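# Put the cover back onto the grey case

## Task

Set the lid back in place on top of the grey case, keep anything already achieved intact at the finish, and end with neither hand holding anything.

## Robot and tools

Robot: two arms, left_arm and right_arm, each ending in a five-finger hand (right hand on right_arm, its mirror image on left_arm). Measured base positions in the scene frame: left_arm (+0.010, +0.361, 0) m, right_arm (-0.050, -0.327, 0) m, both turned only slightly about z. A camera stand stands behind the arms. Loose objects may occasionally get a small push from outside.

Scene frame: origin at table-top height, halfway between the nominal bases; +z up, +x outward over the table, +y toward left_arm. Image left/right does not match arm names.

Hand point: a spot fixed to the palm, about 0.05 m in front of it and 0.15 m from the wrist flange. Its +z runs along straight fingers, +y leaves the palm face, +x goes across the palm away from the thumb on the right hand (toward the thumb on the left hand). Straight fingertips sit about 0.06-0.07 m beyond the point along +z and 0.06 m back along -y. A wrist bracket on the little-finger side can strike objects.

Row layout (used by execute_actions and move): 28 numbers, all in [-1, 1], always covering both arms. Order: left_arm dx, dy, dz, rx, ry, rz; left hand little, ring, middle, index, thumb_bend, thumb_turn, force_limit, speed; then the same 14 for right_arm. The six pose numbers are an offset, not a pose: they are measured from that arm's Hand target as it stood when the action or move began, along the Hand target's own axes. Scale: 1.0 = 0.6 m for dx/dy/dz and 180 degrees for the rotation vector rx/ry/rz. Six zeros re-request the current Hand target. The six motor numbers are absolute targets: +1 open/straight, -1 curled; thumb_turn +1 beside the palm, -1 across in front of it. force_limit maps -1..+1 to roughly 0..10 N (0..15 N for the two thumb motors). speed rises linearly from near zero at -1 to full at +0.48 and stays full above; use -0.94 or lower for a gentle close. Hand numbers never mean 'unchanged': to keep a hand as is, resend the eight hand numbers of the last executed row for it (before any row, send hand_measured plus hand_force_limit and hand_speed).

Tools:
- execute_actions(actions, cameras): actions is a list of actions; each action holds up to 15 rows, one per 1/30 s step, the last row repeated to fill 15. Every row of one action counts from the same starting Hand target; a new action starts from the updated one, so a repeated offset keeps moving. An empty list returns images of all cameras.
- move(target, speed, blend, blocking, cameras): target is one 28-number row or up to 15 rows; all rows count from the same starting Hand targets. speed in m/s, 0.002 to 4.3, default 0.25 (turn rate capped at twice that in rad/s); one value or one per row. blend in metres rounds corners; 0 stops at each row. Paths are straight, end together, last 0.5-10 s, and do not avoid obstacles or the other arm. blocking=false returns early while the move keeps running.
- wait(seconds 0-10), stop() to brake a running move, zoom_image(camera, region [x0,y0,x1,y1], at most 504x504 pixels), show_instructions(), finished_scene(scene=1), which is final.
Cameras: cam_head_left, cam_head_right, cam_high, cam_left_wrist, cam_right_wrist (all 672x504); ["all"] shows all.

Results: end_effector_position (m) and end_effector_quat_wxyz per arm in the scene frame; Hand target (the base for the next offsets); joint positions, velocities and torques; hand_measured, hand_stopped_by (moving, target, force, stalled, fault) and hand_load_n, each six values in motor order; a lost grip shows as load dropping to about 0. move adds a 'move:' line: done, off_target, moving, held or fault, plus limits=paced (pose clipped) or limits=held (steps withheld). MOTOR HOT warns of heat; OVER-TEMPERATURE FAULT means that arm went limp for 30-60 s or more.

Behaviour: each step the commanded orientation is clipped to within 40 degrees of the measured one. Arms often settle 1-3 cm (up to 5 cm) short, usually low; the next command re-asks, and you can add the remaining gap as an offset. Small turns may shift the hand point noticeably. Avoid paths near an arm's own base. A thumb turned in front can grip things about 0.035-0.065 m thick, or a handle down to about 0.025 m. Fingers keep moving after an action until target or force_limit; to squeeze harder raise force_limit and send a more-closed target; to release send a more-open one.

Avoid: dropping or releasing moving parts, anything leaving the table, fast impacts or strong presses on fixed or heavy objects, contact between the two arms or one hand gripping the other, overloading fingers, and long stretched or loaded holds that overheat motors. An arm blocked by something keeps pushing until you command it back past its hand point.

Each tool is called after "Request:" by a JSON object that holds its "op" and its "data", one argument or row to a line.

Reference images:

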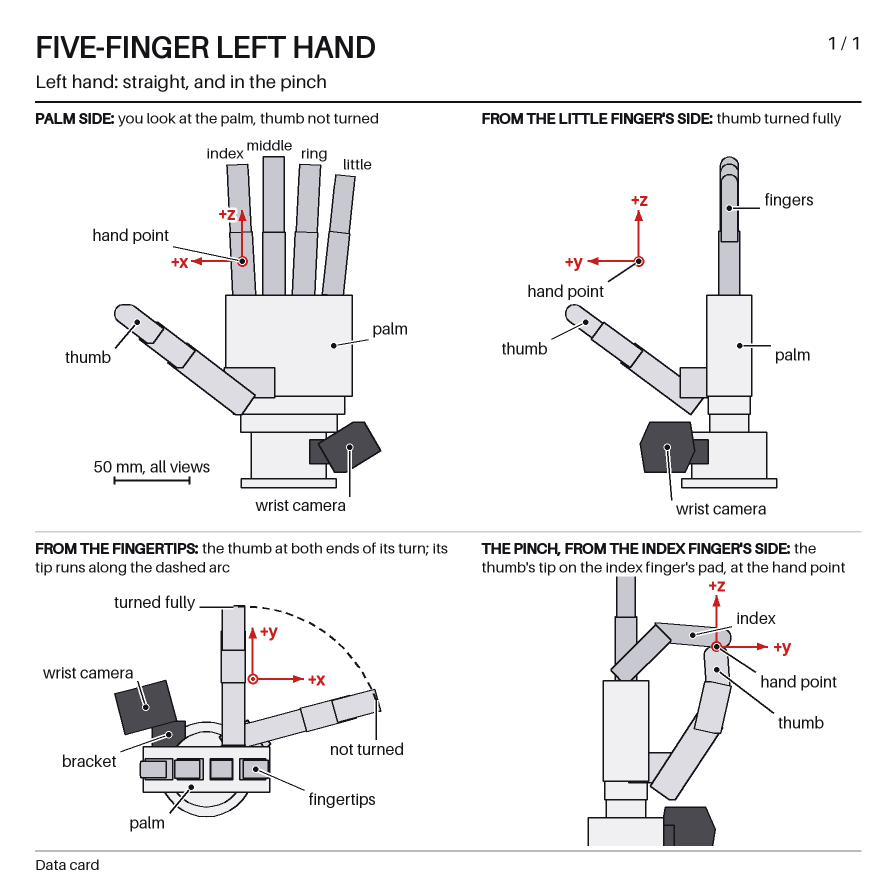

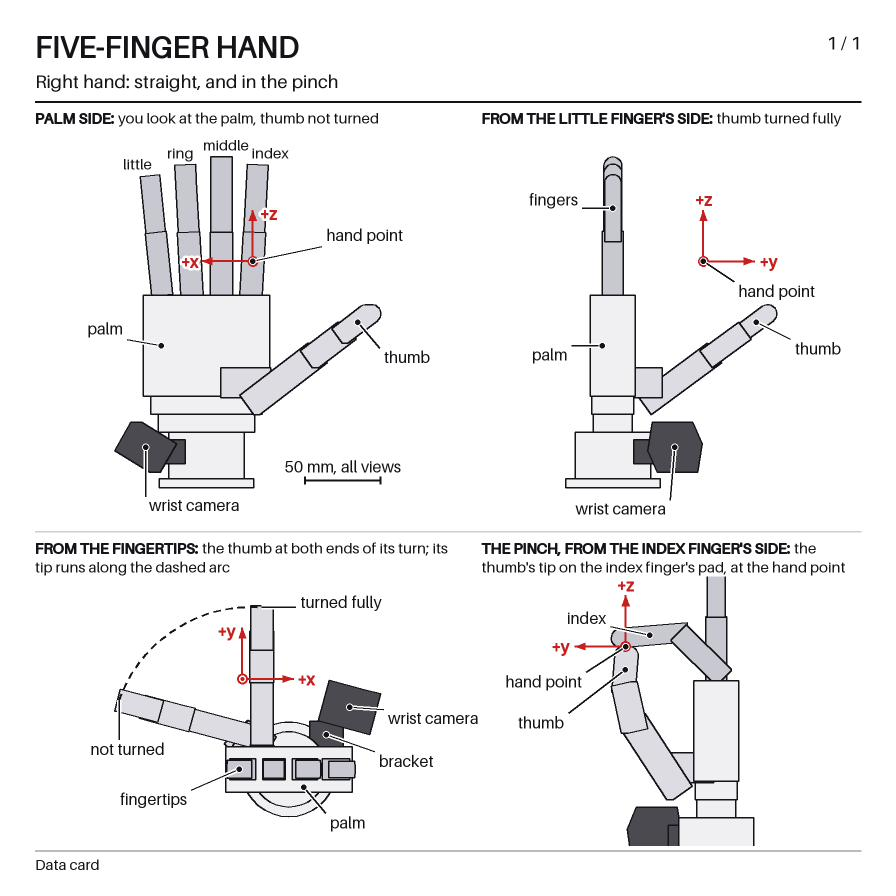

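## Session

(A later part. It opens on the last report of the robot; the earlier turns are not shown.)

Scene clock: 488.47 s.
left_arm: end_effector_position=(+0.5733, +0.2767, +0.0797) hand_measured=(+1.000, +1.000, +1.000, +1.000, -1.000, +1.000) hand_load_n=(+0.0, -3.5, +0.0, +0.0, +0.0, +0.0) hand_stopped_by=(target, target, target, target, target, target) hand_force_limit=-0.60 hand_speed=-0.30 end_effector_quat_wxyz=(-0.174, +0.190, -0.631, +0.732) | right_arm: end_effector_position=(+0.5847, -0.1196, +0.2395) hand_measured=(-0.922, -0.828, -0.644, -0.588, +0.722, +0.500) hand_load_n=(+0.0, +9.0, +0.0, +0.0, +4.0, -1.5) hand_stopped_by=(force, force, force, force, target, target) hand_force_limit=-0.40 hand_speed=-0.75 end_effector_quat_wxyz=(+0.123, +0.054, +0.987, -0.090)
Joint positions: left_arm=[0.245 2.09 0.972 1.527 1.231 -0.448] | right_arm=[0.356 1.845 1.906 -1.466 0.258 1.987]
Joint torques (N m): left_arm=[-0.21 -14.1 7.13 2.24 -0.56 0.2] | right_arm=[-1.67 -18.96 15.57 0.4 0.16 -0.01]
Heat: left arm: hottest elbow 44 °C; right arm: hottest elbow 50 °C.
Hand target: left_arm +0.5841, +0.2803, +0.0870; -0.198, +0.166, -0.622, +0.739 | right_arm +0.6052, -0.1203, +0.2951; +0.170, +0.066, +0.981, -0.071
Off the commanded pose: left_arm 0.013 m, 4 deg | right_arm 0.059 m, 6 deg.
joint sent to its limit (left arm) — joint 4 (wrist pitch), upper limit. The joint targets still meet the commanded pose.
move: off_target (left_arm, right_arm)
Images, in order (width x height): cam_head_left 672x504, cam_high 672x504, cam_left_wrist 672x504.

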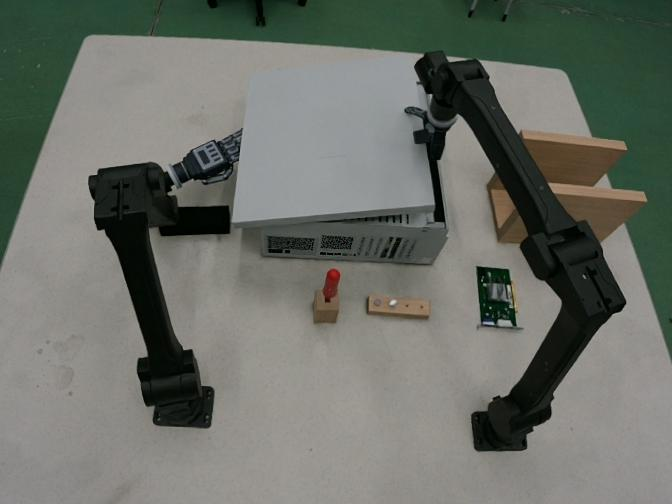

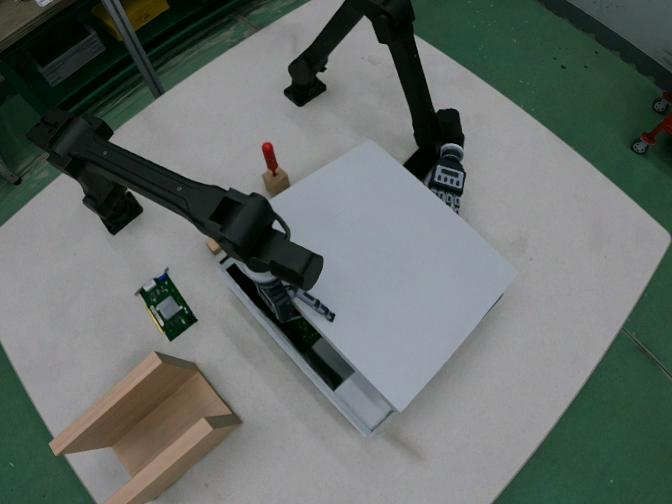

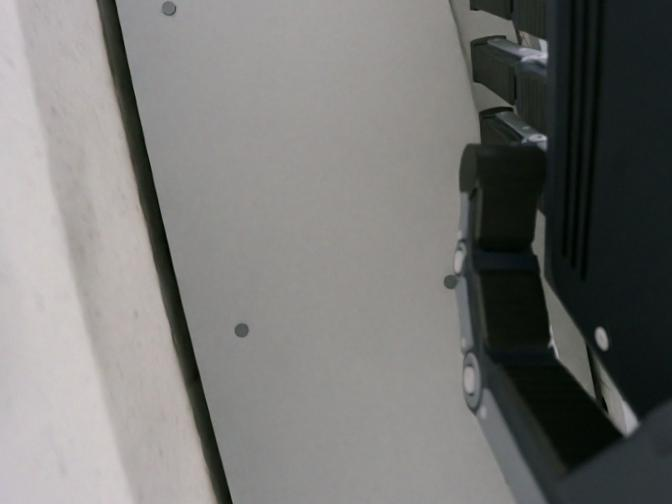

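Request:
{"op": "move", "data": {
  "target": [
    [-0.0217,0.0014,0.0123,0,0,0,1,1,1,1,-1,1,-0.6,-0.3,0,0,0,0,0,0,-0.95,-0.95,-0.95,-0.9,0.72,0.5,-0.4,-0.75]
  ],
  "speed": 0.04,
  "cameras": ["cam_high", "cam_head_left", "cam_left_wrist"]
}}

Request:
{"op": "zoom_image", "data": {
  "camera": "cam_head_left",
  "region": [220, 200, 300, 240]
}}

Request:
{"op": "zoom_image", "data": {
  "camera": "cam_high",
  "region": [350, 270, 530, 450]
}}

Scene clock: 495.07 s.
left_arm: end_effector_position=(+0.5835, +0.2789, +0.0761) hand_measured=(+1.000, +1.000, +1.000, +1.000, -1.000, +1.000) hand_load_n=(+0.0, -3.0, +0.0, +0.0, +0.0, +0.0) hand_stopped_by=(target, target, target, target, target, target) hand_force_limit=-0.60 hand_speed=-0.30 end_effector_quat_wxyz=(-0.178, +0.188, -0.629, +0.733) | right_arm: end_effector_position=(+0.5854, -0.1193, +0.2412) hand_measured=(-0.922, -0.828, -0.644, -0.588, +0.722, +0.500) hand_load_n=(+0.0, +10.5, +0.0, +0.0, +5.5, -2.0) hand_stopped_by=(force, force, force, force, target, target) hand_force_limit=-0.40 hand_speed=-0.75 end_effector_quat_wxyz=(+0.125, +0.054, +0.987, -0.089)
Joint positions: left_arm=[0.245 2.113 1.004 1.527 1.227 -0.448] | right_arm=[0.356 1.845 1.909 -1.466 0.258 1.986]
Joint torques (N m): left_arm=[-1.2 -14.62 8.68 2.25 -0.66 -0.03] | right_arm=[-1.73 -18.96 15.39 0.39 0.15 0.02]
Heat: left arm: hottest elbow 43 °C; right arm: hottest elbow 52 °C.
Hand target: left_arm +0.5990, +0.2803, +0.0874; -0.198, +0.166, -0.622, +0.739 | right_arm +0.6052, -0.1203, +0.2951; +0.170, +0.067, +0.981, -0.071
Off the commanded pose: left_arm 0.019 m, 4 deg | right_arm 0.057 m, 6 deg.
joint sent to its limit (left arm) — joint 4 (wrist pitch), upper limit. The joint targets still meet the commanded pose.
move: off_target (left_arm, right_arm)
Images, in order (width x height): cam_head_left 672x504, cam_high 672x504, cam_left_wrist 672x504.

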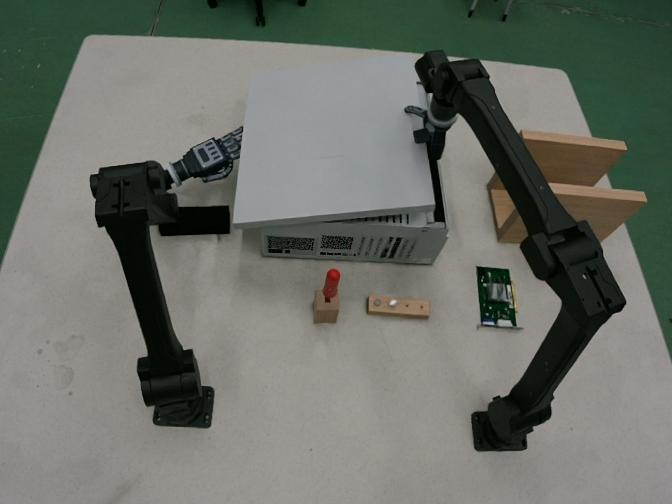

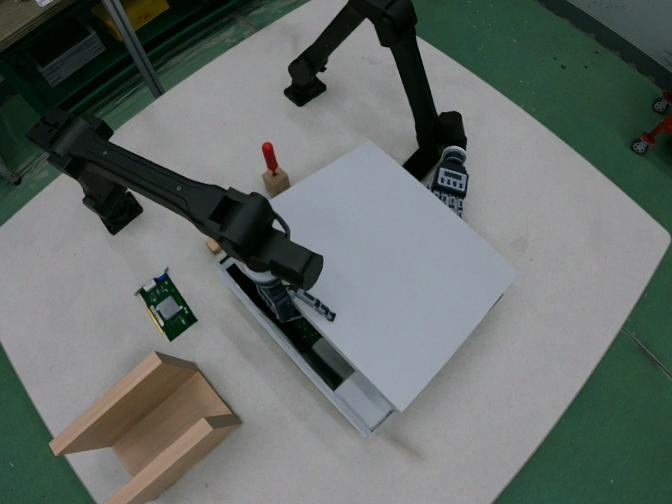

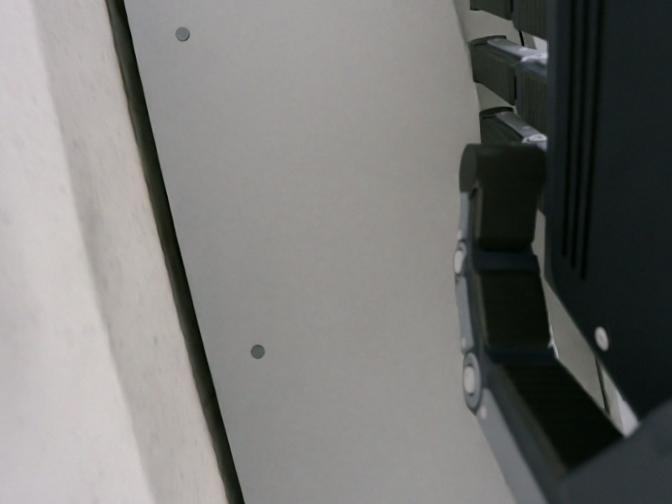

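Scaled by 6.300 from the camera's 672x504 image, which has a finer 960x720 frame.

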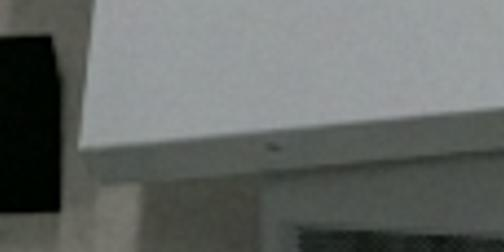

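Scaled by 2.800 from the camera's 672x504 image, which has a finer 960x720 frame.

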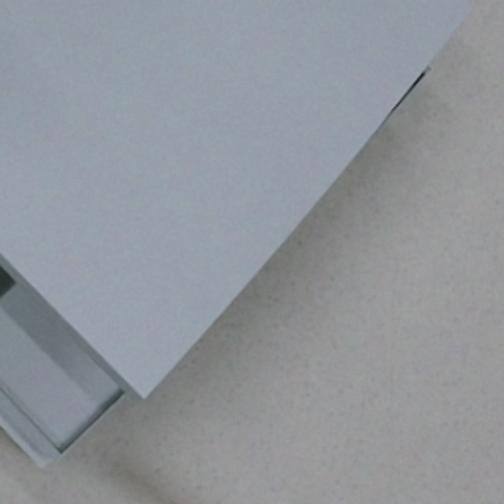

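Request:
{"op": "move", "data": {
  "target": [
    [0,0,0,0,0,0,1,1,1,1,-1,1,-0.6,-0.3,0,0,0,0.0415,-0.0069,-0.0143,-0.95,-0.95,-0.95,-0.9,0.72,0.5,-0.4,-0.75]
  ],
  "speed": 0.08,
  "cameras": ["cam_high", "cam_head_left", "cam_right_wrist"]
}}

Scene clock: 497.70 s.
left_arm: end_effector_position=(+0.5833, +0.2779, +0.0751) hand_measured=(+1.000, +1.000, +1.000, +1.000, -1.000, +1.000) hand_load_n=(+0.0, -3.5, +0.0, -0.5, +0.0, +0.0) hand_stopped_by=(target, target, target, target, target, target) hand_force_limit=-0.60 hand_speed=-0.30 end_effector_quat_wxyz=(-0.177, +0.189, -0.629, +0.733) | right_arm: end_effector_position=(+0.5892, -0.1265, +0.2450) hand_measured=(-0.922, -0.828, -0.644, -0.588, +0.722, +0.500) hand_load_n=(+0.0, +9.5, +0.0, +0.0, +4.5, -1.0) hand_stopped_by=(force, force, force, force, target, target) hand_force_limit=-0.40 hand_speed=-0.75 end_effector_quat_wxyz=(+0.133, +0.040, +0.978, -0.155)
Joint positions: left_arm=[0.243 2.116 1.004 1.527 1.226 -0.449] | right_arm=[0.383 1.878 1.969 -1.529 0.389 1.98]
Joint torques (N m): left_arm=[-0.15 -15.09 8.61 2.29 -0.58 -0.07] | right_arm=[-0.73 -18.84 15.49 -0.09 0.47 0.12]
Heat: left arm: hottest elbow 43 °C; right arm: hottest elbow 52 °C.
Hand target: left_arm +0.5990, +0.2803, +0.0873; -0.198, +0.166, -0.622, +0.739 | right_arm +0.6052, -0.1203, +0.2950; +0.174, +0.055, +0.973, -0.139
Off the commanded pose: left_arm 0.020 m, 4 deg | right_arm 0.053 m, 5 deg.
joint sent to its limit (left arm) — joint 4 (wrist pitch), upper limit. The joint targets still meet the commanded pose.
move: off_target (left_arm, right_arm)
Images, in order (width x height): cam_head_left 672x504, cam_high 672x504, cam_right_wrist 672x504.

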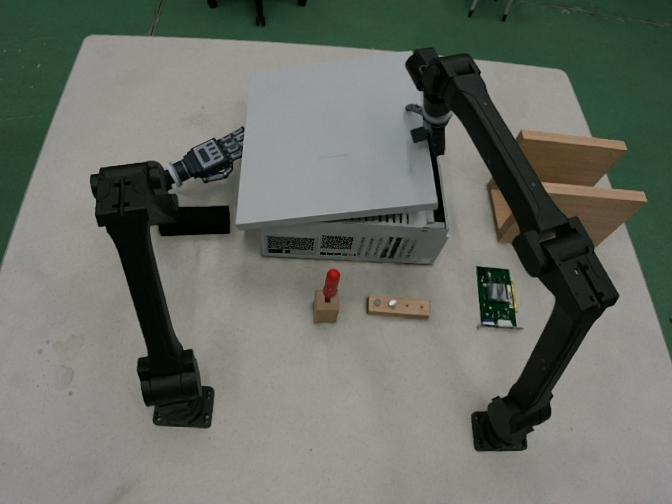

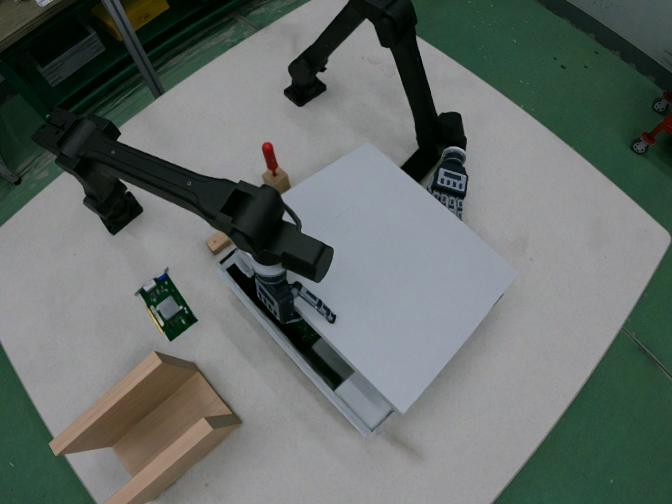

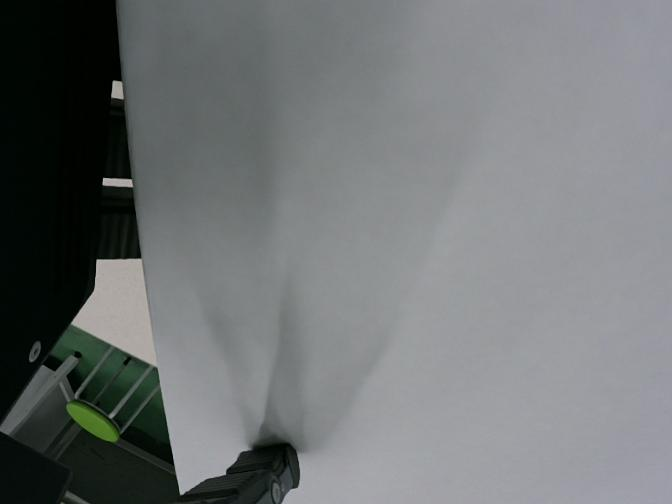

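Request:
{"op": "move", "data": {
  "target": [
    [0.0,0.0328,-0.0057,0,0,0,1,1,1,1,-1,1,-0.6,-0.3,0,0,0,0,0,0,-0.95,-0.95,-0.95,-0.9,0.72,0.5,-0.4,-0.75]
  ],
  "speed": 0.04,
  "cameras": ["cam_high", "cam_head_left", "cam_left_wrist"]
}}

Request:
{"op": "zoom_image", "data": {
  "camera": "cam_head_left",
  "region": [220, 200, 300, 240]
}}

Request:
{"op": "zoom_image", "data": {
  "camera": "cam_high",
  "region": [350, 270, 530, 450]
}}

Scene clock: 499.57 s.
left_arm: end_effector_position=(+0.5900, +0.2797, +0.0708) hand_measured=(+1.000, +1.000, +1.000, +1.000, -1.000, +1.000) hand_load_n=(+0.0, +0.0, +0.0, +0.0, +0.0, +0.0) hand_stopped_by=(target, target, target, target, target, target) hand_force_limit=-0.60 hand_speed=-0.30 end_effector_quat_wxyz=(-0.187, +0.183, -0.629, +0.732) | right_arm: end_effector_position=(+0.5895, -0.1259, +0.2469) hand_measured=(-0.922, -0.828, -0.644, -0.588, +0.722, +0.500) hand_load_n=(+0.0, +8.5, +0.0, +0.0, +4.0, -1.0) hand_stopped_by=(force, force, force, force, target, target) hand_force_limit=-0.40 hand_speed=-0.75 end_effector_quat_wxyz=(+0.134, +0.040, +0.978, -0.154)
Joint positions: left_arm=[0.243 2.134 1.02 1.535 1.219 -0.431] | right_arm=[0.383 1.879 1.974 -1.531 0.39 1.98]
Joint torques (N m): left_arm=[-0.73 -12.81 7.41 1.84 -0.32 0.12] | right_arm=[-0.73 -18.84 15.3 0.02 0.47 0.12]
Heat: left arm: hottest elbow 43 °C; right arm: hottest elbow 52 °C.
Hand target: left_arm +0.5990, +0.2803, +0.0675; -0.198, +0.166, -0.622, +0.739 | right_arm +0.6053, -0.1204, +0.2950; +0.174, +0.055, +0.973, -0.139
Off the commanded pose: left_arm 0.010 m, 3 deg | right_arm 0.051 m, 5 deg.
joint sent to its limit (left arm) — joint 4 (wrist pitch), upper limit. The joint targets still meet the commanded pose.
move: off_target (left_arm, right_arm)
Images, in order (width x height): cam_head_left 672x504, cam_high 672x504, cam_left_wrist 672x504.

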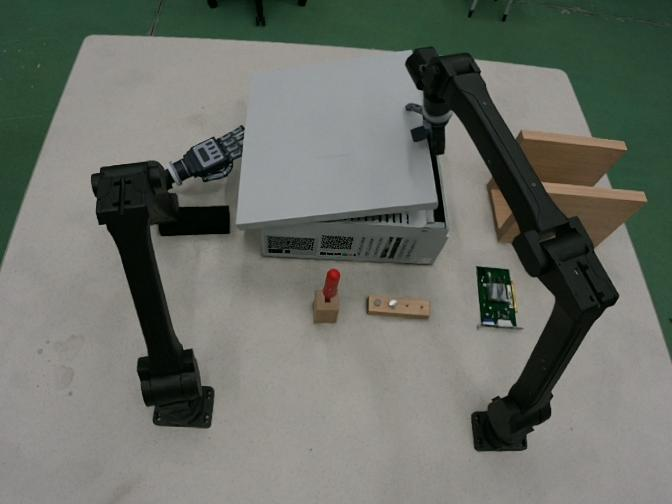

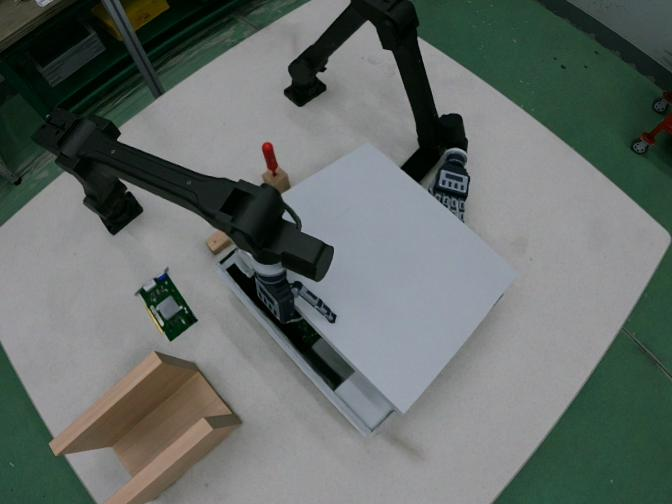

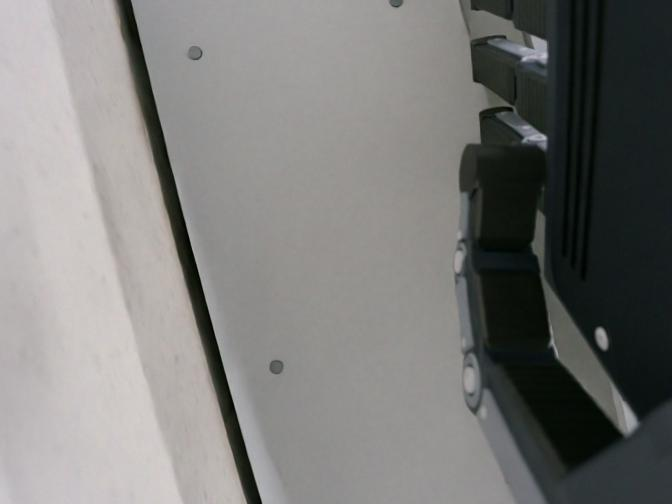

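Scaled by 6.300 from the camera's 672x504 image, which has a finer 960x720 frame.

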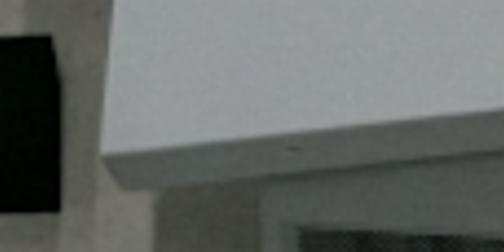

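Scaled by 2.800 from the camera's 672x504 image, which has a finer 960x720 frame.

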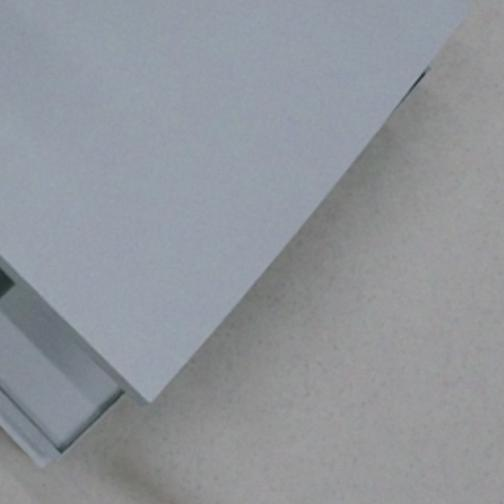

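Request:
{"op": "move", "data": {
  "target": [
    [-0.0726,-0.0060,-0.0932,0,0,0,1,1,1,1,-1,1,-0.6,-0.3,0,0,0,0,0,0,-0.95,-0.95,-0.95,-0.9,0.72,0.5,-0.4,-0.75]
  ],
  "speed": 0.06,
  "cameras": ["all"]
}}

Request:
{"op": "zoom_image", "data": {
  "camera": "cam_left_wrist",
  "region": [168, 0, 672, 504]
}}

Request:
{"op": "zoom_image", "data": {
  "camera": "cam_head_left",
  "region": [200, 100, 320, 250]
}}

Scene clock: 502.50 s.
left_arm: end_effector_position=(+0.6014, +0.3457, +0.0618) hand_measured=(+1.000, +1.000, +1.000, +1.000, -1.000, +1.000) hand_load_n=(+0.0, +0.0, +0.0, +0.0, -0.5, +0.0) hand_stopped_by=(target, target, target, target, target, target) hand_force_limit=-0.60 hand_speed=-0.30 end_effector_quat_wxyz=(-0.193, +0.187, -0.640, +0.720) | right_arm: end_effector_position=(+0.5895, -0.1259, +0.2469) hand_measured=(-0.922, -0.828, -0.644, -0.588, +0.722, +0.500) hand_load_n=(+0.0, +8.5, +0.0, +0.0, +4.0, -1.0) hand_stopped_by=(force, force, force, force, target, target) hand_force_limit=-0.40 hand_speed=-0.75 end_effector_quat_wxyz=(+0.134, +0.040, +0.978, -0.154)
Joint positions: left_arm=[0.354 2.18 1.108 1.535 1.321 -0.472] | right_arm=[0.383 1.879 1.974 -1.531 0.39 1.98]
Joint torques (N m): left_arm=[0.32 -13.98 7.95 1.83 -0.14 -0.1] | right_arm=[-0.73 -18.78 15.27 0.01 0.48 0.13]
Heat: left arm: hottest elbow 43 °C; right arm: hottest elbow 52 °C.
Hand target: left_arm +0.6089, +0.3504, +0.0615; -0.198, +0.166, -0.622, +0.739 | right_arm +0.6053, -0.1204, +0.2950; +0.174, +0.055, +0.973, -0.139
Off the commanded pose: left_arm 0.009 m, 4 deg | right_arm 0.051 m, 5 deg.
joint sent to its limit (left arm) — joint 4 (wrist pitch), upper limit. The joint targets are off in orientation, not in position.
move: off_target (left_arm, right_arm)

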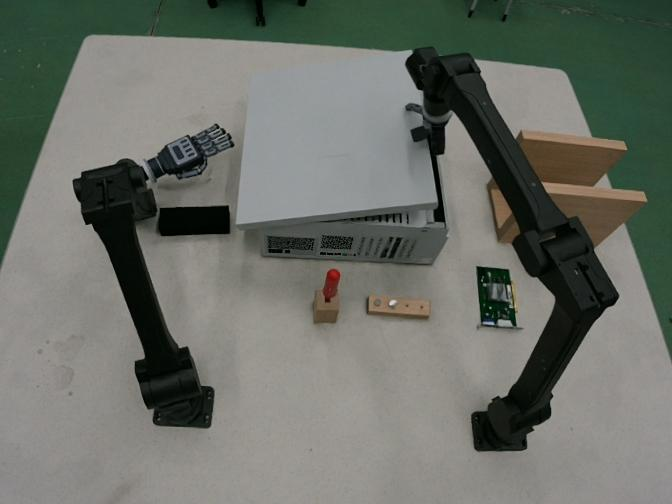

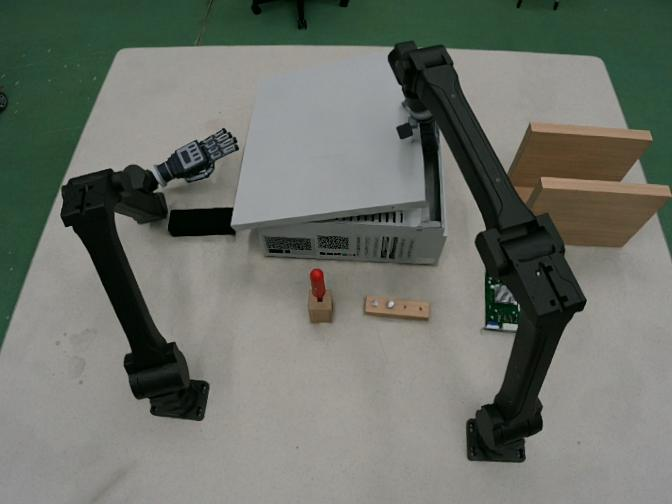

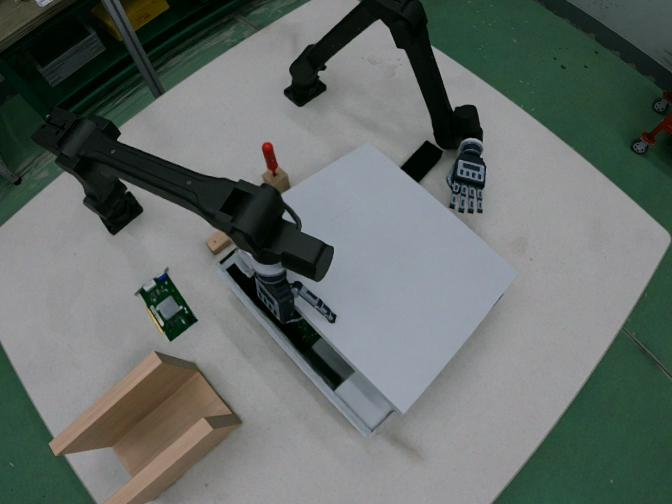

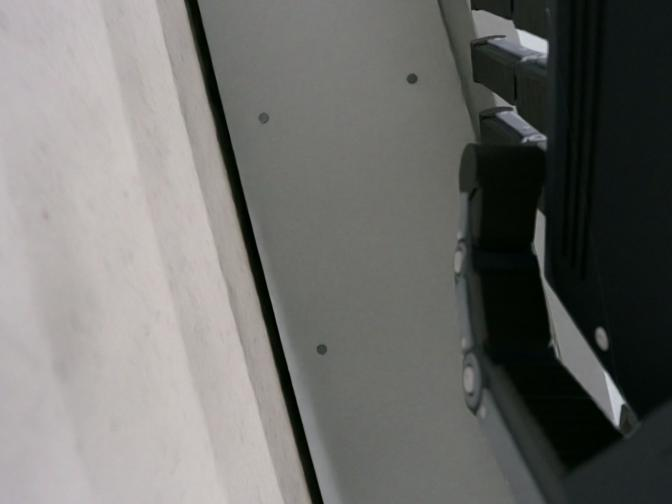

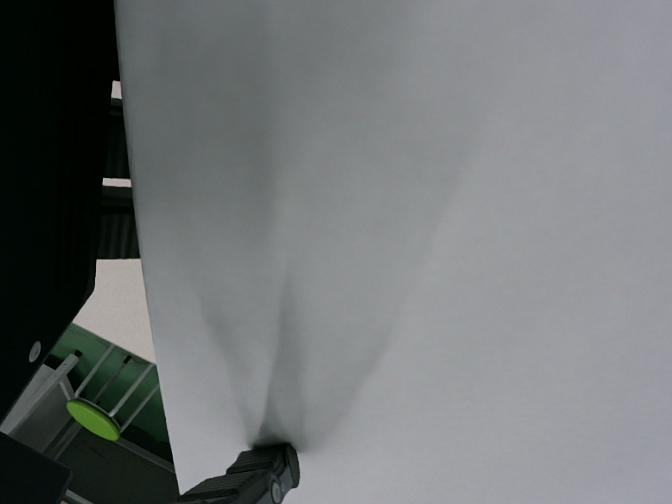

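Scaled by 1.000.

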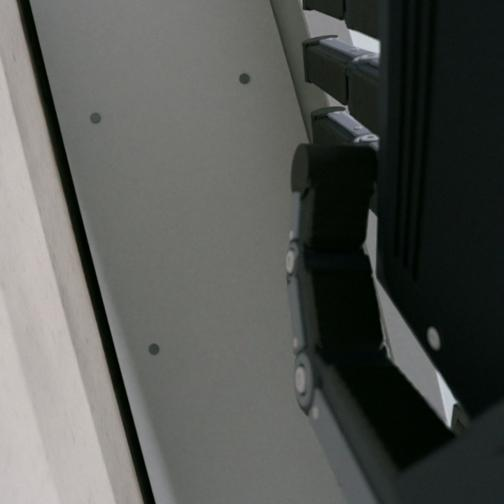

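Scaled by 3.360 from the camera's 672x504 image, which has a finer 960x720 frame.

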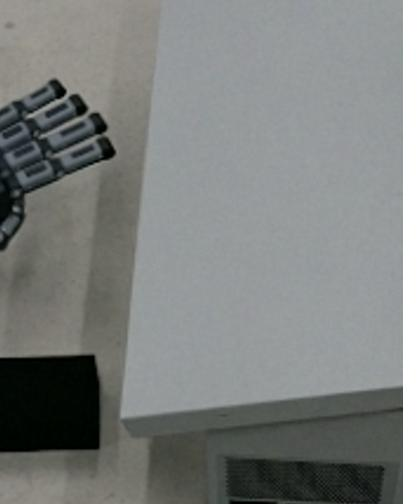

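Request:
{"op": "move", "data": {
  "target": [
    [0.1155,-0.4195,-0.0918,-0.0256,-0.1386,0.0118,1,1,1,1,-1,1,-0.6,-0.3,0,0,0,0,0,0,-0.95,-0.95,-0.95,-0.9,0.72,0.5,-0.4,-0.75],
    [0.6948,-0.3193,0.0983,-0.0513,-0.2773,0.0236,1,1,1,1,-1,1,-0.6,-0.3,0,0,0,0,0,0,-0.95,-0.95,-0.95,-0.9,0.72,0.5,-0.4,-0.75]
  ],
  "speed": 0.2,
  "blend": 0.04,
  "cameras": ["cam_head_left", "cam_high", "cam_left_wrist"]
}}

Scene clock: 512.33 s.
left_arm: end_effector_position=(+0.2592, +0.1283, +0.2384) hand_measured=(+1.000, +1.000, +1.000, +1.000, -1.000, +1.000) hand_load_n=(+0.0, +0.5, +0.0, +0.0, +0.0, +0.0) hand_stopped_by=(target, target, target, target, target, target) hand_force_limit=-0.60 hand_speed=-0.30 end_effector_quat_wxyz=(+0.459, -0.453, +0.554, -0.526) | right_arm: end_effector_position=(+0.5895, -0.1259, +0.2469) hand_measured=(-0.922, -0.828, -0.644, -0.588, +0.722, +0.500) hand_load_n=(+0.0, +8.5, +0.0, +0.0, +4.0, -1.0) hand_stopped_by=(force, force, force, force, target, target) hand_force_limit=-0.40 hand_speed=-0.75 end_effector_quat_wxyz=(+0.134, +0.040, +0.978, -0.154)
Joint positions: left_arm=[-1.179 0.558 0.346 0.162 -1.043 -0.011] | right_arm=[0.383 1.879 1.974 -1.531 0.39 1.98]
Joint torques (N m): left_arm=[-2.49 -0.44 12.94 2.43 0.02 0.16] | right_arm=[-0.73 -18.78 15.28 0.03 0.47 0.13]
Heat: left arm: hottest elbow 42 °C; right arm: hottest elbow 54 °C.
Hand target: left_arm +0.2604, +0.1198, +0.2599; +0.455, -0.455, +0.542, -0.541 | right_arm +0.6053, -0.1204, +0.2950; +0.174, +0.055, +0.973, -0.139
Off the commanded pose: left_arm 0.023 m, 2 deg | right_arm 0.051 m, 5 deg.
move: off_target (left_arm, right_arm)
Images, in order (width x height): cam_head_left 672x504, cam_high 672x504, cam_left_wrist 672x504.

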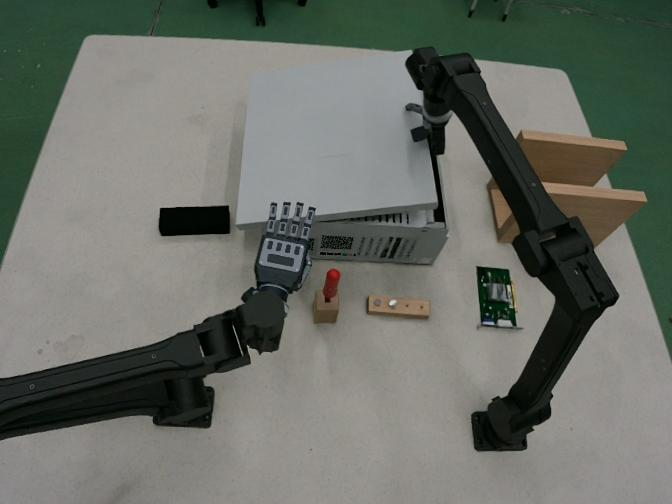

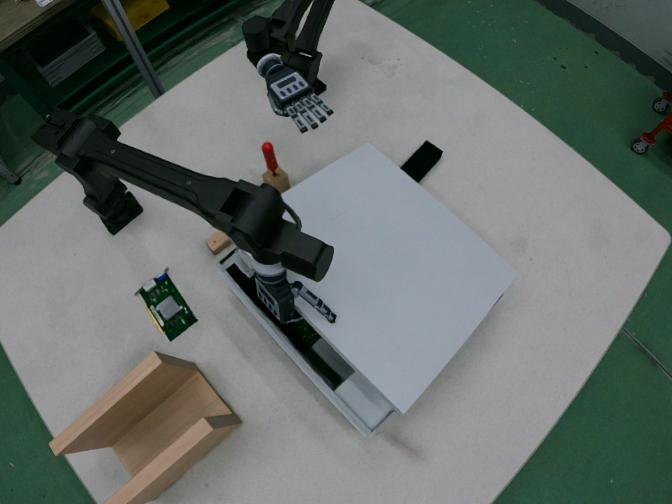

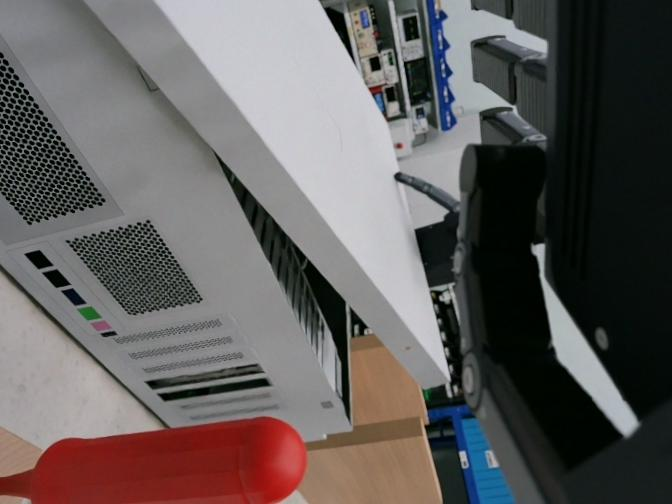

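Request:
{"op": "move", "data": {
  "target": [
    [0.197,-0.0667,0.0348,0,0,0,1,1,1,1,-1,1,-0.6,-0.3,0,0,0,0,0,0,-0.95,-0.95,-0.95,-0.9,0.72,0.5,-0.4,-0.75],
    [0.4597,-0.0333,0.0812,0,0,0,1,1,1,1,-1,1,-0.6,-0.3,0,0,0,0,0,0,-0.95,-0.95,-0.95,-0.9,0.72,0.5,-0.4,-0.75],
    [0.4597,0.12,0.0812,0,0,0,1,1,1,1,-1,1,-0.6,-0.3,0,0,0,0,0,0,-0.95,-0.95,-0.95,-0.9,0.72,0.5,-0.4,-0.75]
  ],
  "speed": 0.2,
  "blend": 0.03,
  "cameras": ["cam_head_left", "cam_high", "cam_left_wrist"]
}}

Request:
{"op": "zoom_image", "data": {
  "camera": "cam_left_wrist",
  "region": [100, 0, 504, 404]
}}

Scene clock: 516.80 s.
left_arm: end_effector_position=(+0.2629, -0.1578, +0.1924) hand_measured=(+1.000, +1.000, +1.000, +1.000, -1.000, +1.000) hand_load_n=(+0.0, +0.0, +0.0, +0.0, +0.0, +0.0) hand_stopped_by=(target, target, target, target, target, target) hand_force_limit=-0.60 hand_speed=-0.30 end_effector_quat_wxyz=(+0.454, -0.457, +0.541, -0.541) | right_arm: end_effector_position=(+0.5895, -0.1259, +0.2469) hand_measured=(-0.922, -0.828, -0.644, -0.588, +0.722, +0.500) hand_load_n=(+0.0, +8.0, +0.5, +0.5, +4.0, -1.0) hand_stopped_by=(force, force, force, force, target, target) hand_force_limit=-0.40 hand_speed=-0.75 end_effector_quat_wxyz=(+0.134, +0.040, +0.978, -0.154)
Joint positions: left_arm=[-1.391 1.599 0.874 0.715 -1.252 -0.013] | right_arm=[0.383 1.879 1.974 -1.531 0.39 1.98]
Joint torques (N m): left_arm=[-0.91 -9.88 8.02 2.06 0.1 0.12] | right_arm=[-0.79 -18.84 15.28 -0.01 0.47 0.13]
Heat: left arm: hottest elbow 42 °C; right arm: hottest elbow 54 °C.
Hand target: left_arm +0.2606, -0.1603, +0.1876; +0.455, -0.455, +0.542, -0.541 | right_arm +0.6053, -0.1204, +0.2950; +0.174, +0.055, +0.973, -0.139
Off the commanded pose: left_arm 0.006 m, 0 deg | right_arm 0.051 m, 5 deg.
move: off_target (right_arm)
Images, in order (width x height): cam_head_left 672x504, cam_high 672x504, cam_left_wrist 672x504.

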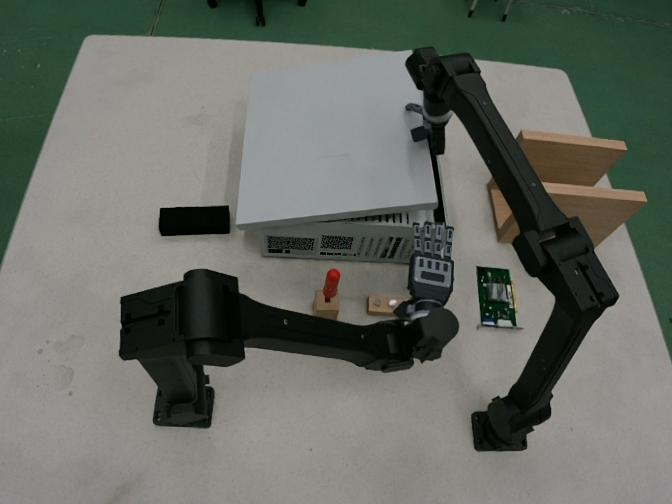

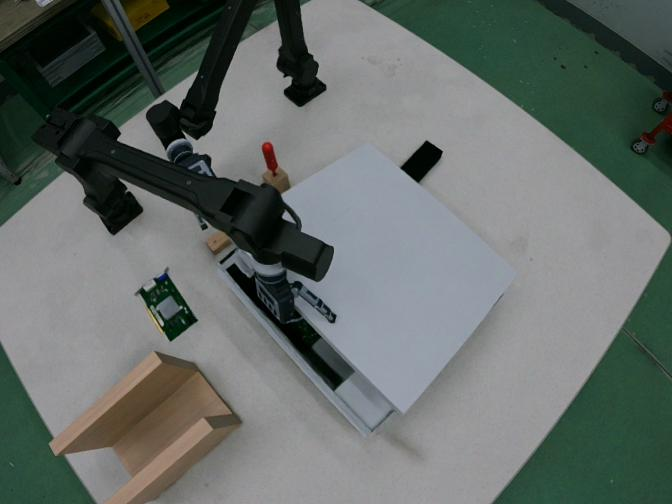

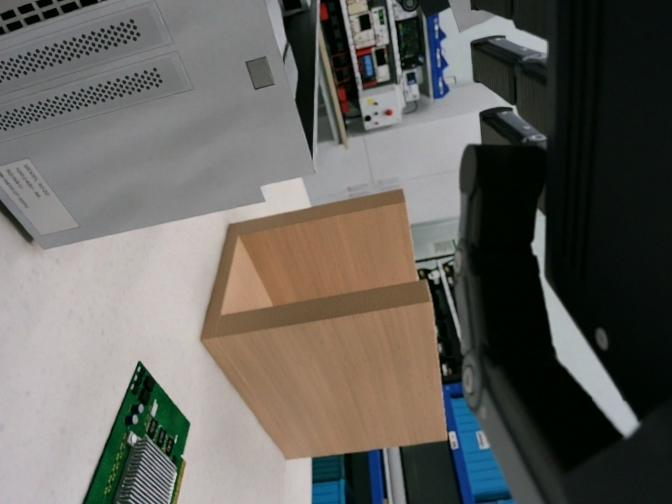

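Scaled by 1.248 from the camera's 672x504 image, which has a finer 960x720 frame.

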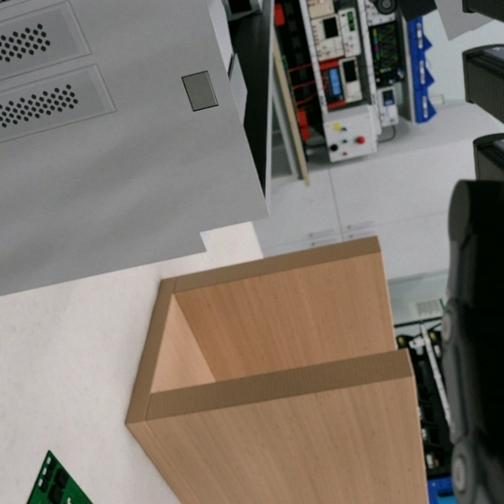

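Request:
{"op": "move", "data": {
  "target": [
    [-0.1313,-0.2033,-0.0232,0,0,0,1,1,1,1,-1,1,-0.6,-0.3,-0.0218,0.0036,0.0075,0,0,0,-0.95,-0.95,-0.95,-0.9,0.72,0.5,-0.4,-0.75],
    [-0.5266,-0.204,-0.1363,0.0073,-0.0554,-0.0832,1,1,1,1,-1,1,-0.6,-0.3,-0.0218,0.0036,0.0075,0,0,0,-0.95,-0.95,-0.95,-0.9,0.72,0.5,-0.4,-0.75],
    [-0.5266,0.0877,-0.1363,0.0073,-0.0554,-0.0832,1,1,1,1,-1,1,-0.6,-0.3,-0.0218,0.0036,0.0075,0,0,0,-0.95,-0.95,-0.95,-0.9,0.72,0.5,-0.4,-0.75]
  ],
  "speed": 0.2,
  "blend": 0.04,
  "cameras": ["cam_head_left", "cam_high", "cam_left_wrist", "cam_head_right"]
}}

Request:
{"op": "zoom_image", "data": {
  "camera": "cam_high",
  "region": [350, 270, 530, 450]
}}

Request:
{"op": "zoom_image", "data": {
  "camera": "cam_head_left",
  "region": [220, 160, 360, 260]
}}

Scene clock: 524.87 s.
left_arm: end_effector_position=(+0.2333, +0.1634, +0.1352) hand_measured=(+1.000, +1.000, +1.000, +1.000, -1.000, +1.000) hand_load_n=(+0.0, +0.0, +0.0, +0.0, +0.0, +0.0) hand_stopped_by=(target, target, target, target, target, target) hand_force_limit=-0.60 hand_speed=-0.30 end_effector_quat_wxyz=(-0.426, +0.562, -0.435, +0.559) | right_arm: end_effector_position=(+0.5983, -0.1217, +0.2483) hand_measured=(-0.922, -0.828, -0.644, -0.588, +0.722, +0.500) hand_load_n=(+0.0, +8.0, +0.0, +0.0, +5.5, -2.5) hand_stopped_by=(force, force, force, force, target, target) hand_force_limit=-0.40 hand_speed=-0.75 end_effector_quat_wxyz=(+0.131, +0.033, +0.978, -0.156)
Joint positions: left_arm=[-1.338 0.726 0.043 0.629 -1.362 -0.314] | right_arm=[0.384 1.914 2.032 -1.556 0.39 1.967]
Joint torques (N m): left_arm=[0.26 0.09 7.98 1.81 -0.03 0.12] | right_arm=[-1.38 -18.67 15.61 0.35 0.4 0.17]
Heat: left arm: hottest elbow 42 °C; right arm: hottest elbow 54 °C.
Hand target: left_arm +0.2348, +0.1650, +0.1353; -0.431, +0.561, -0.430, +0.561 | right_arm +0.6193, -0.1203, +0.2950; +0.174, +0.055, +0.973, -0.139
Off the commanded pose: left_arm 0.002 m, 1 deg | right_arm 0.051 m, 6 deg.
move: off_target (right_arm)
Images, in order (width x height): cam_head_left 672x504, cam_head_right 672x504, cam_high 672x504, cam_left_wrist 672x504.

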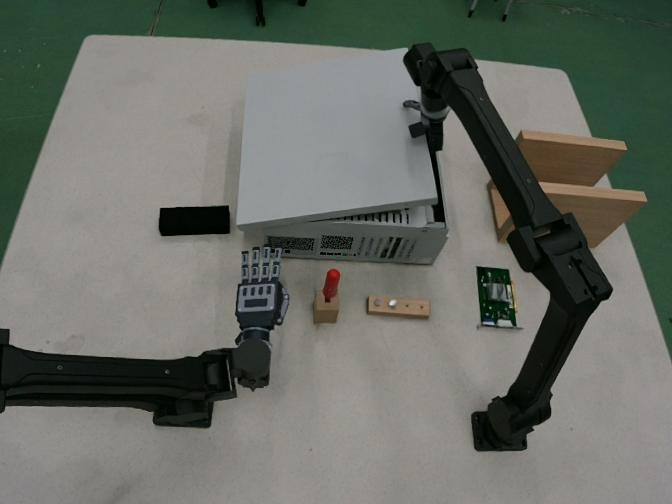

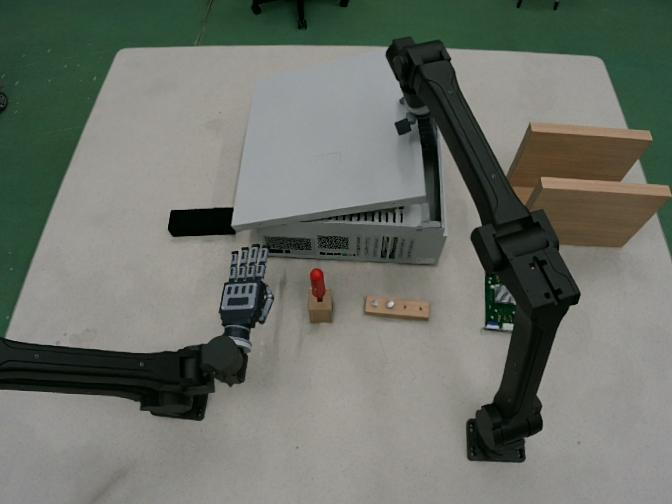

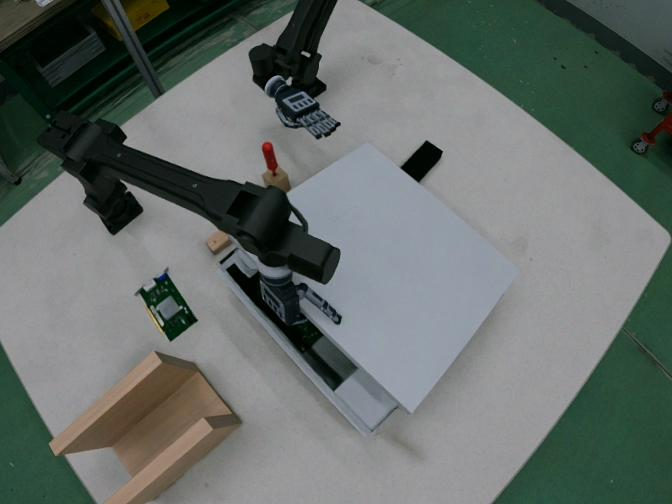

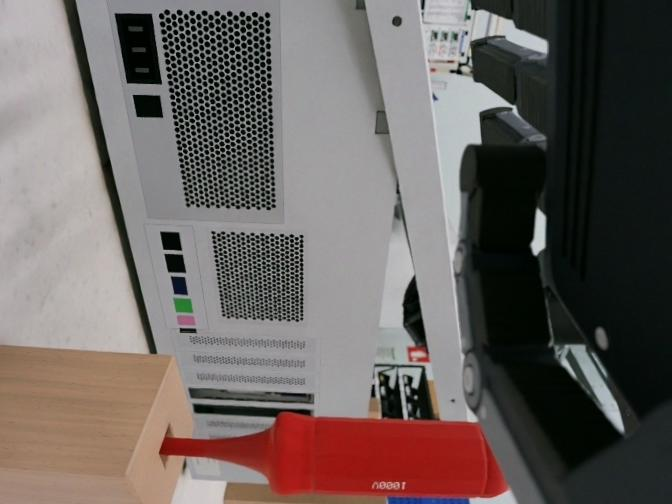

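Scaled by 2.800 from the camera's 672x504 image, which has a finer 960x720 frame.

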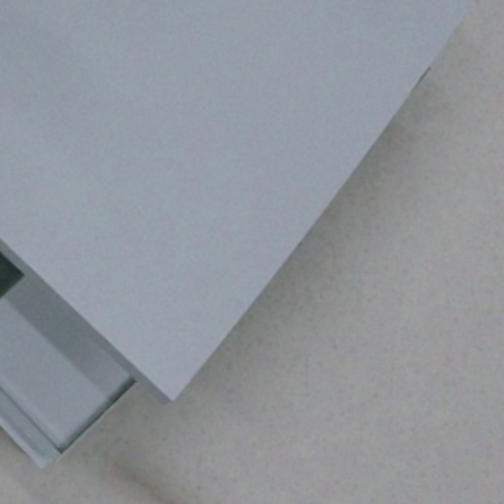

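Scaled by 3.600 from the camera's 672x504 image, which has a finer 960x720 frame.

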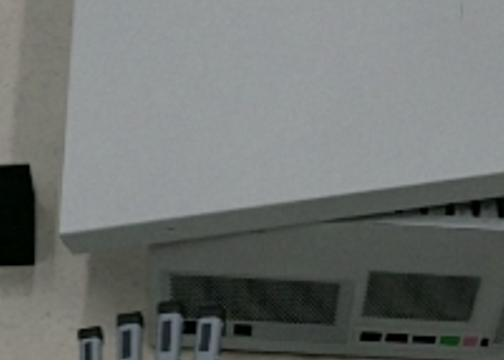

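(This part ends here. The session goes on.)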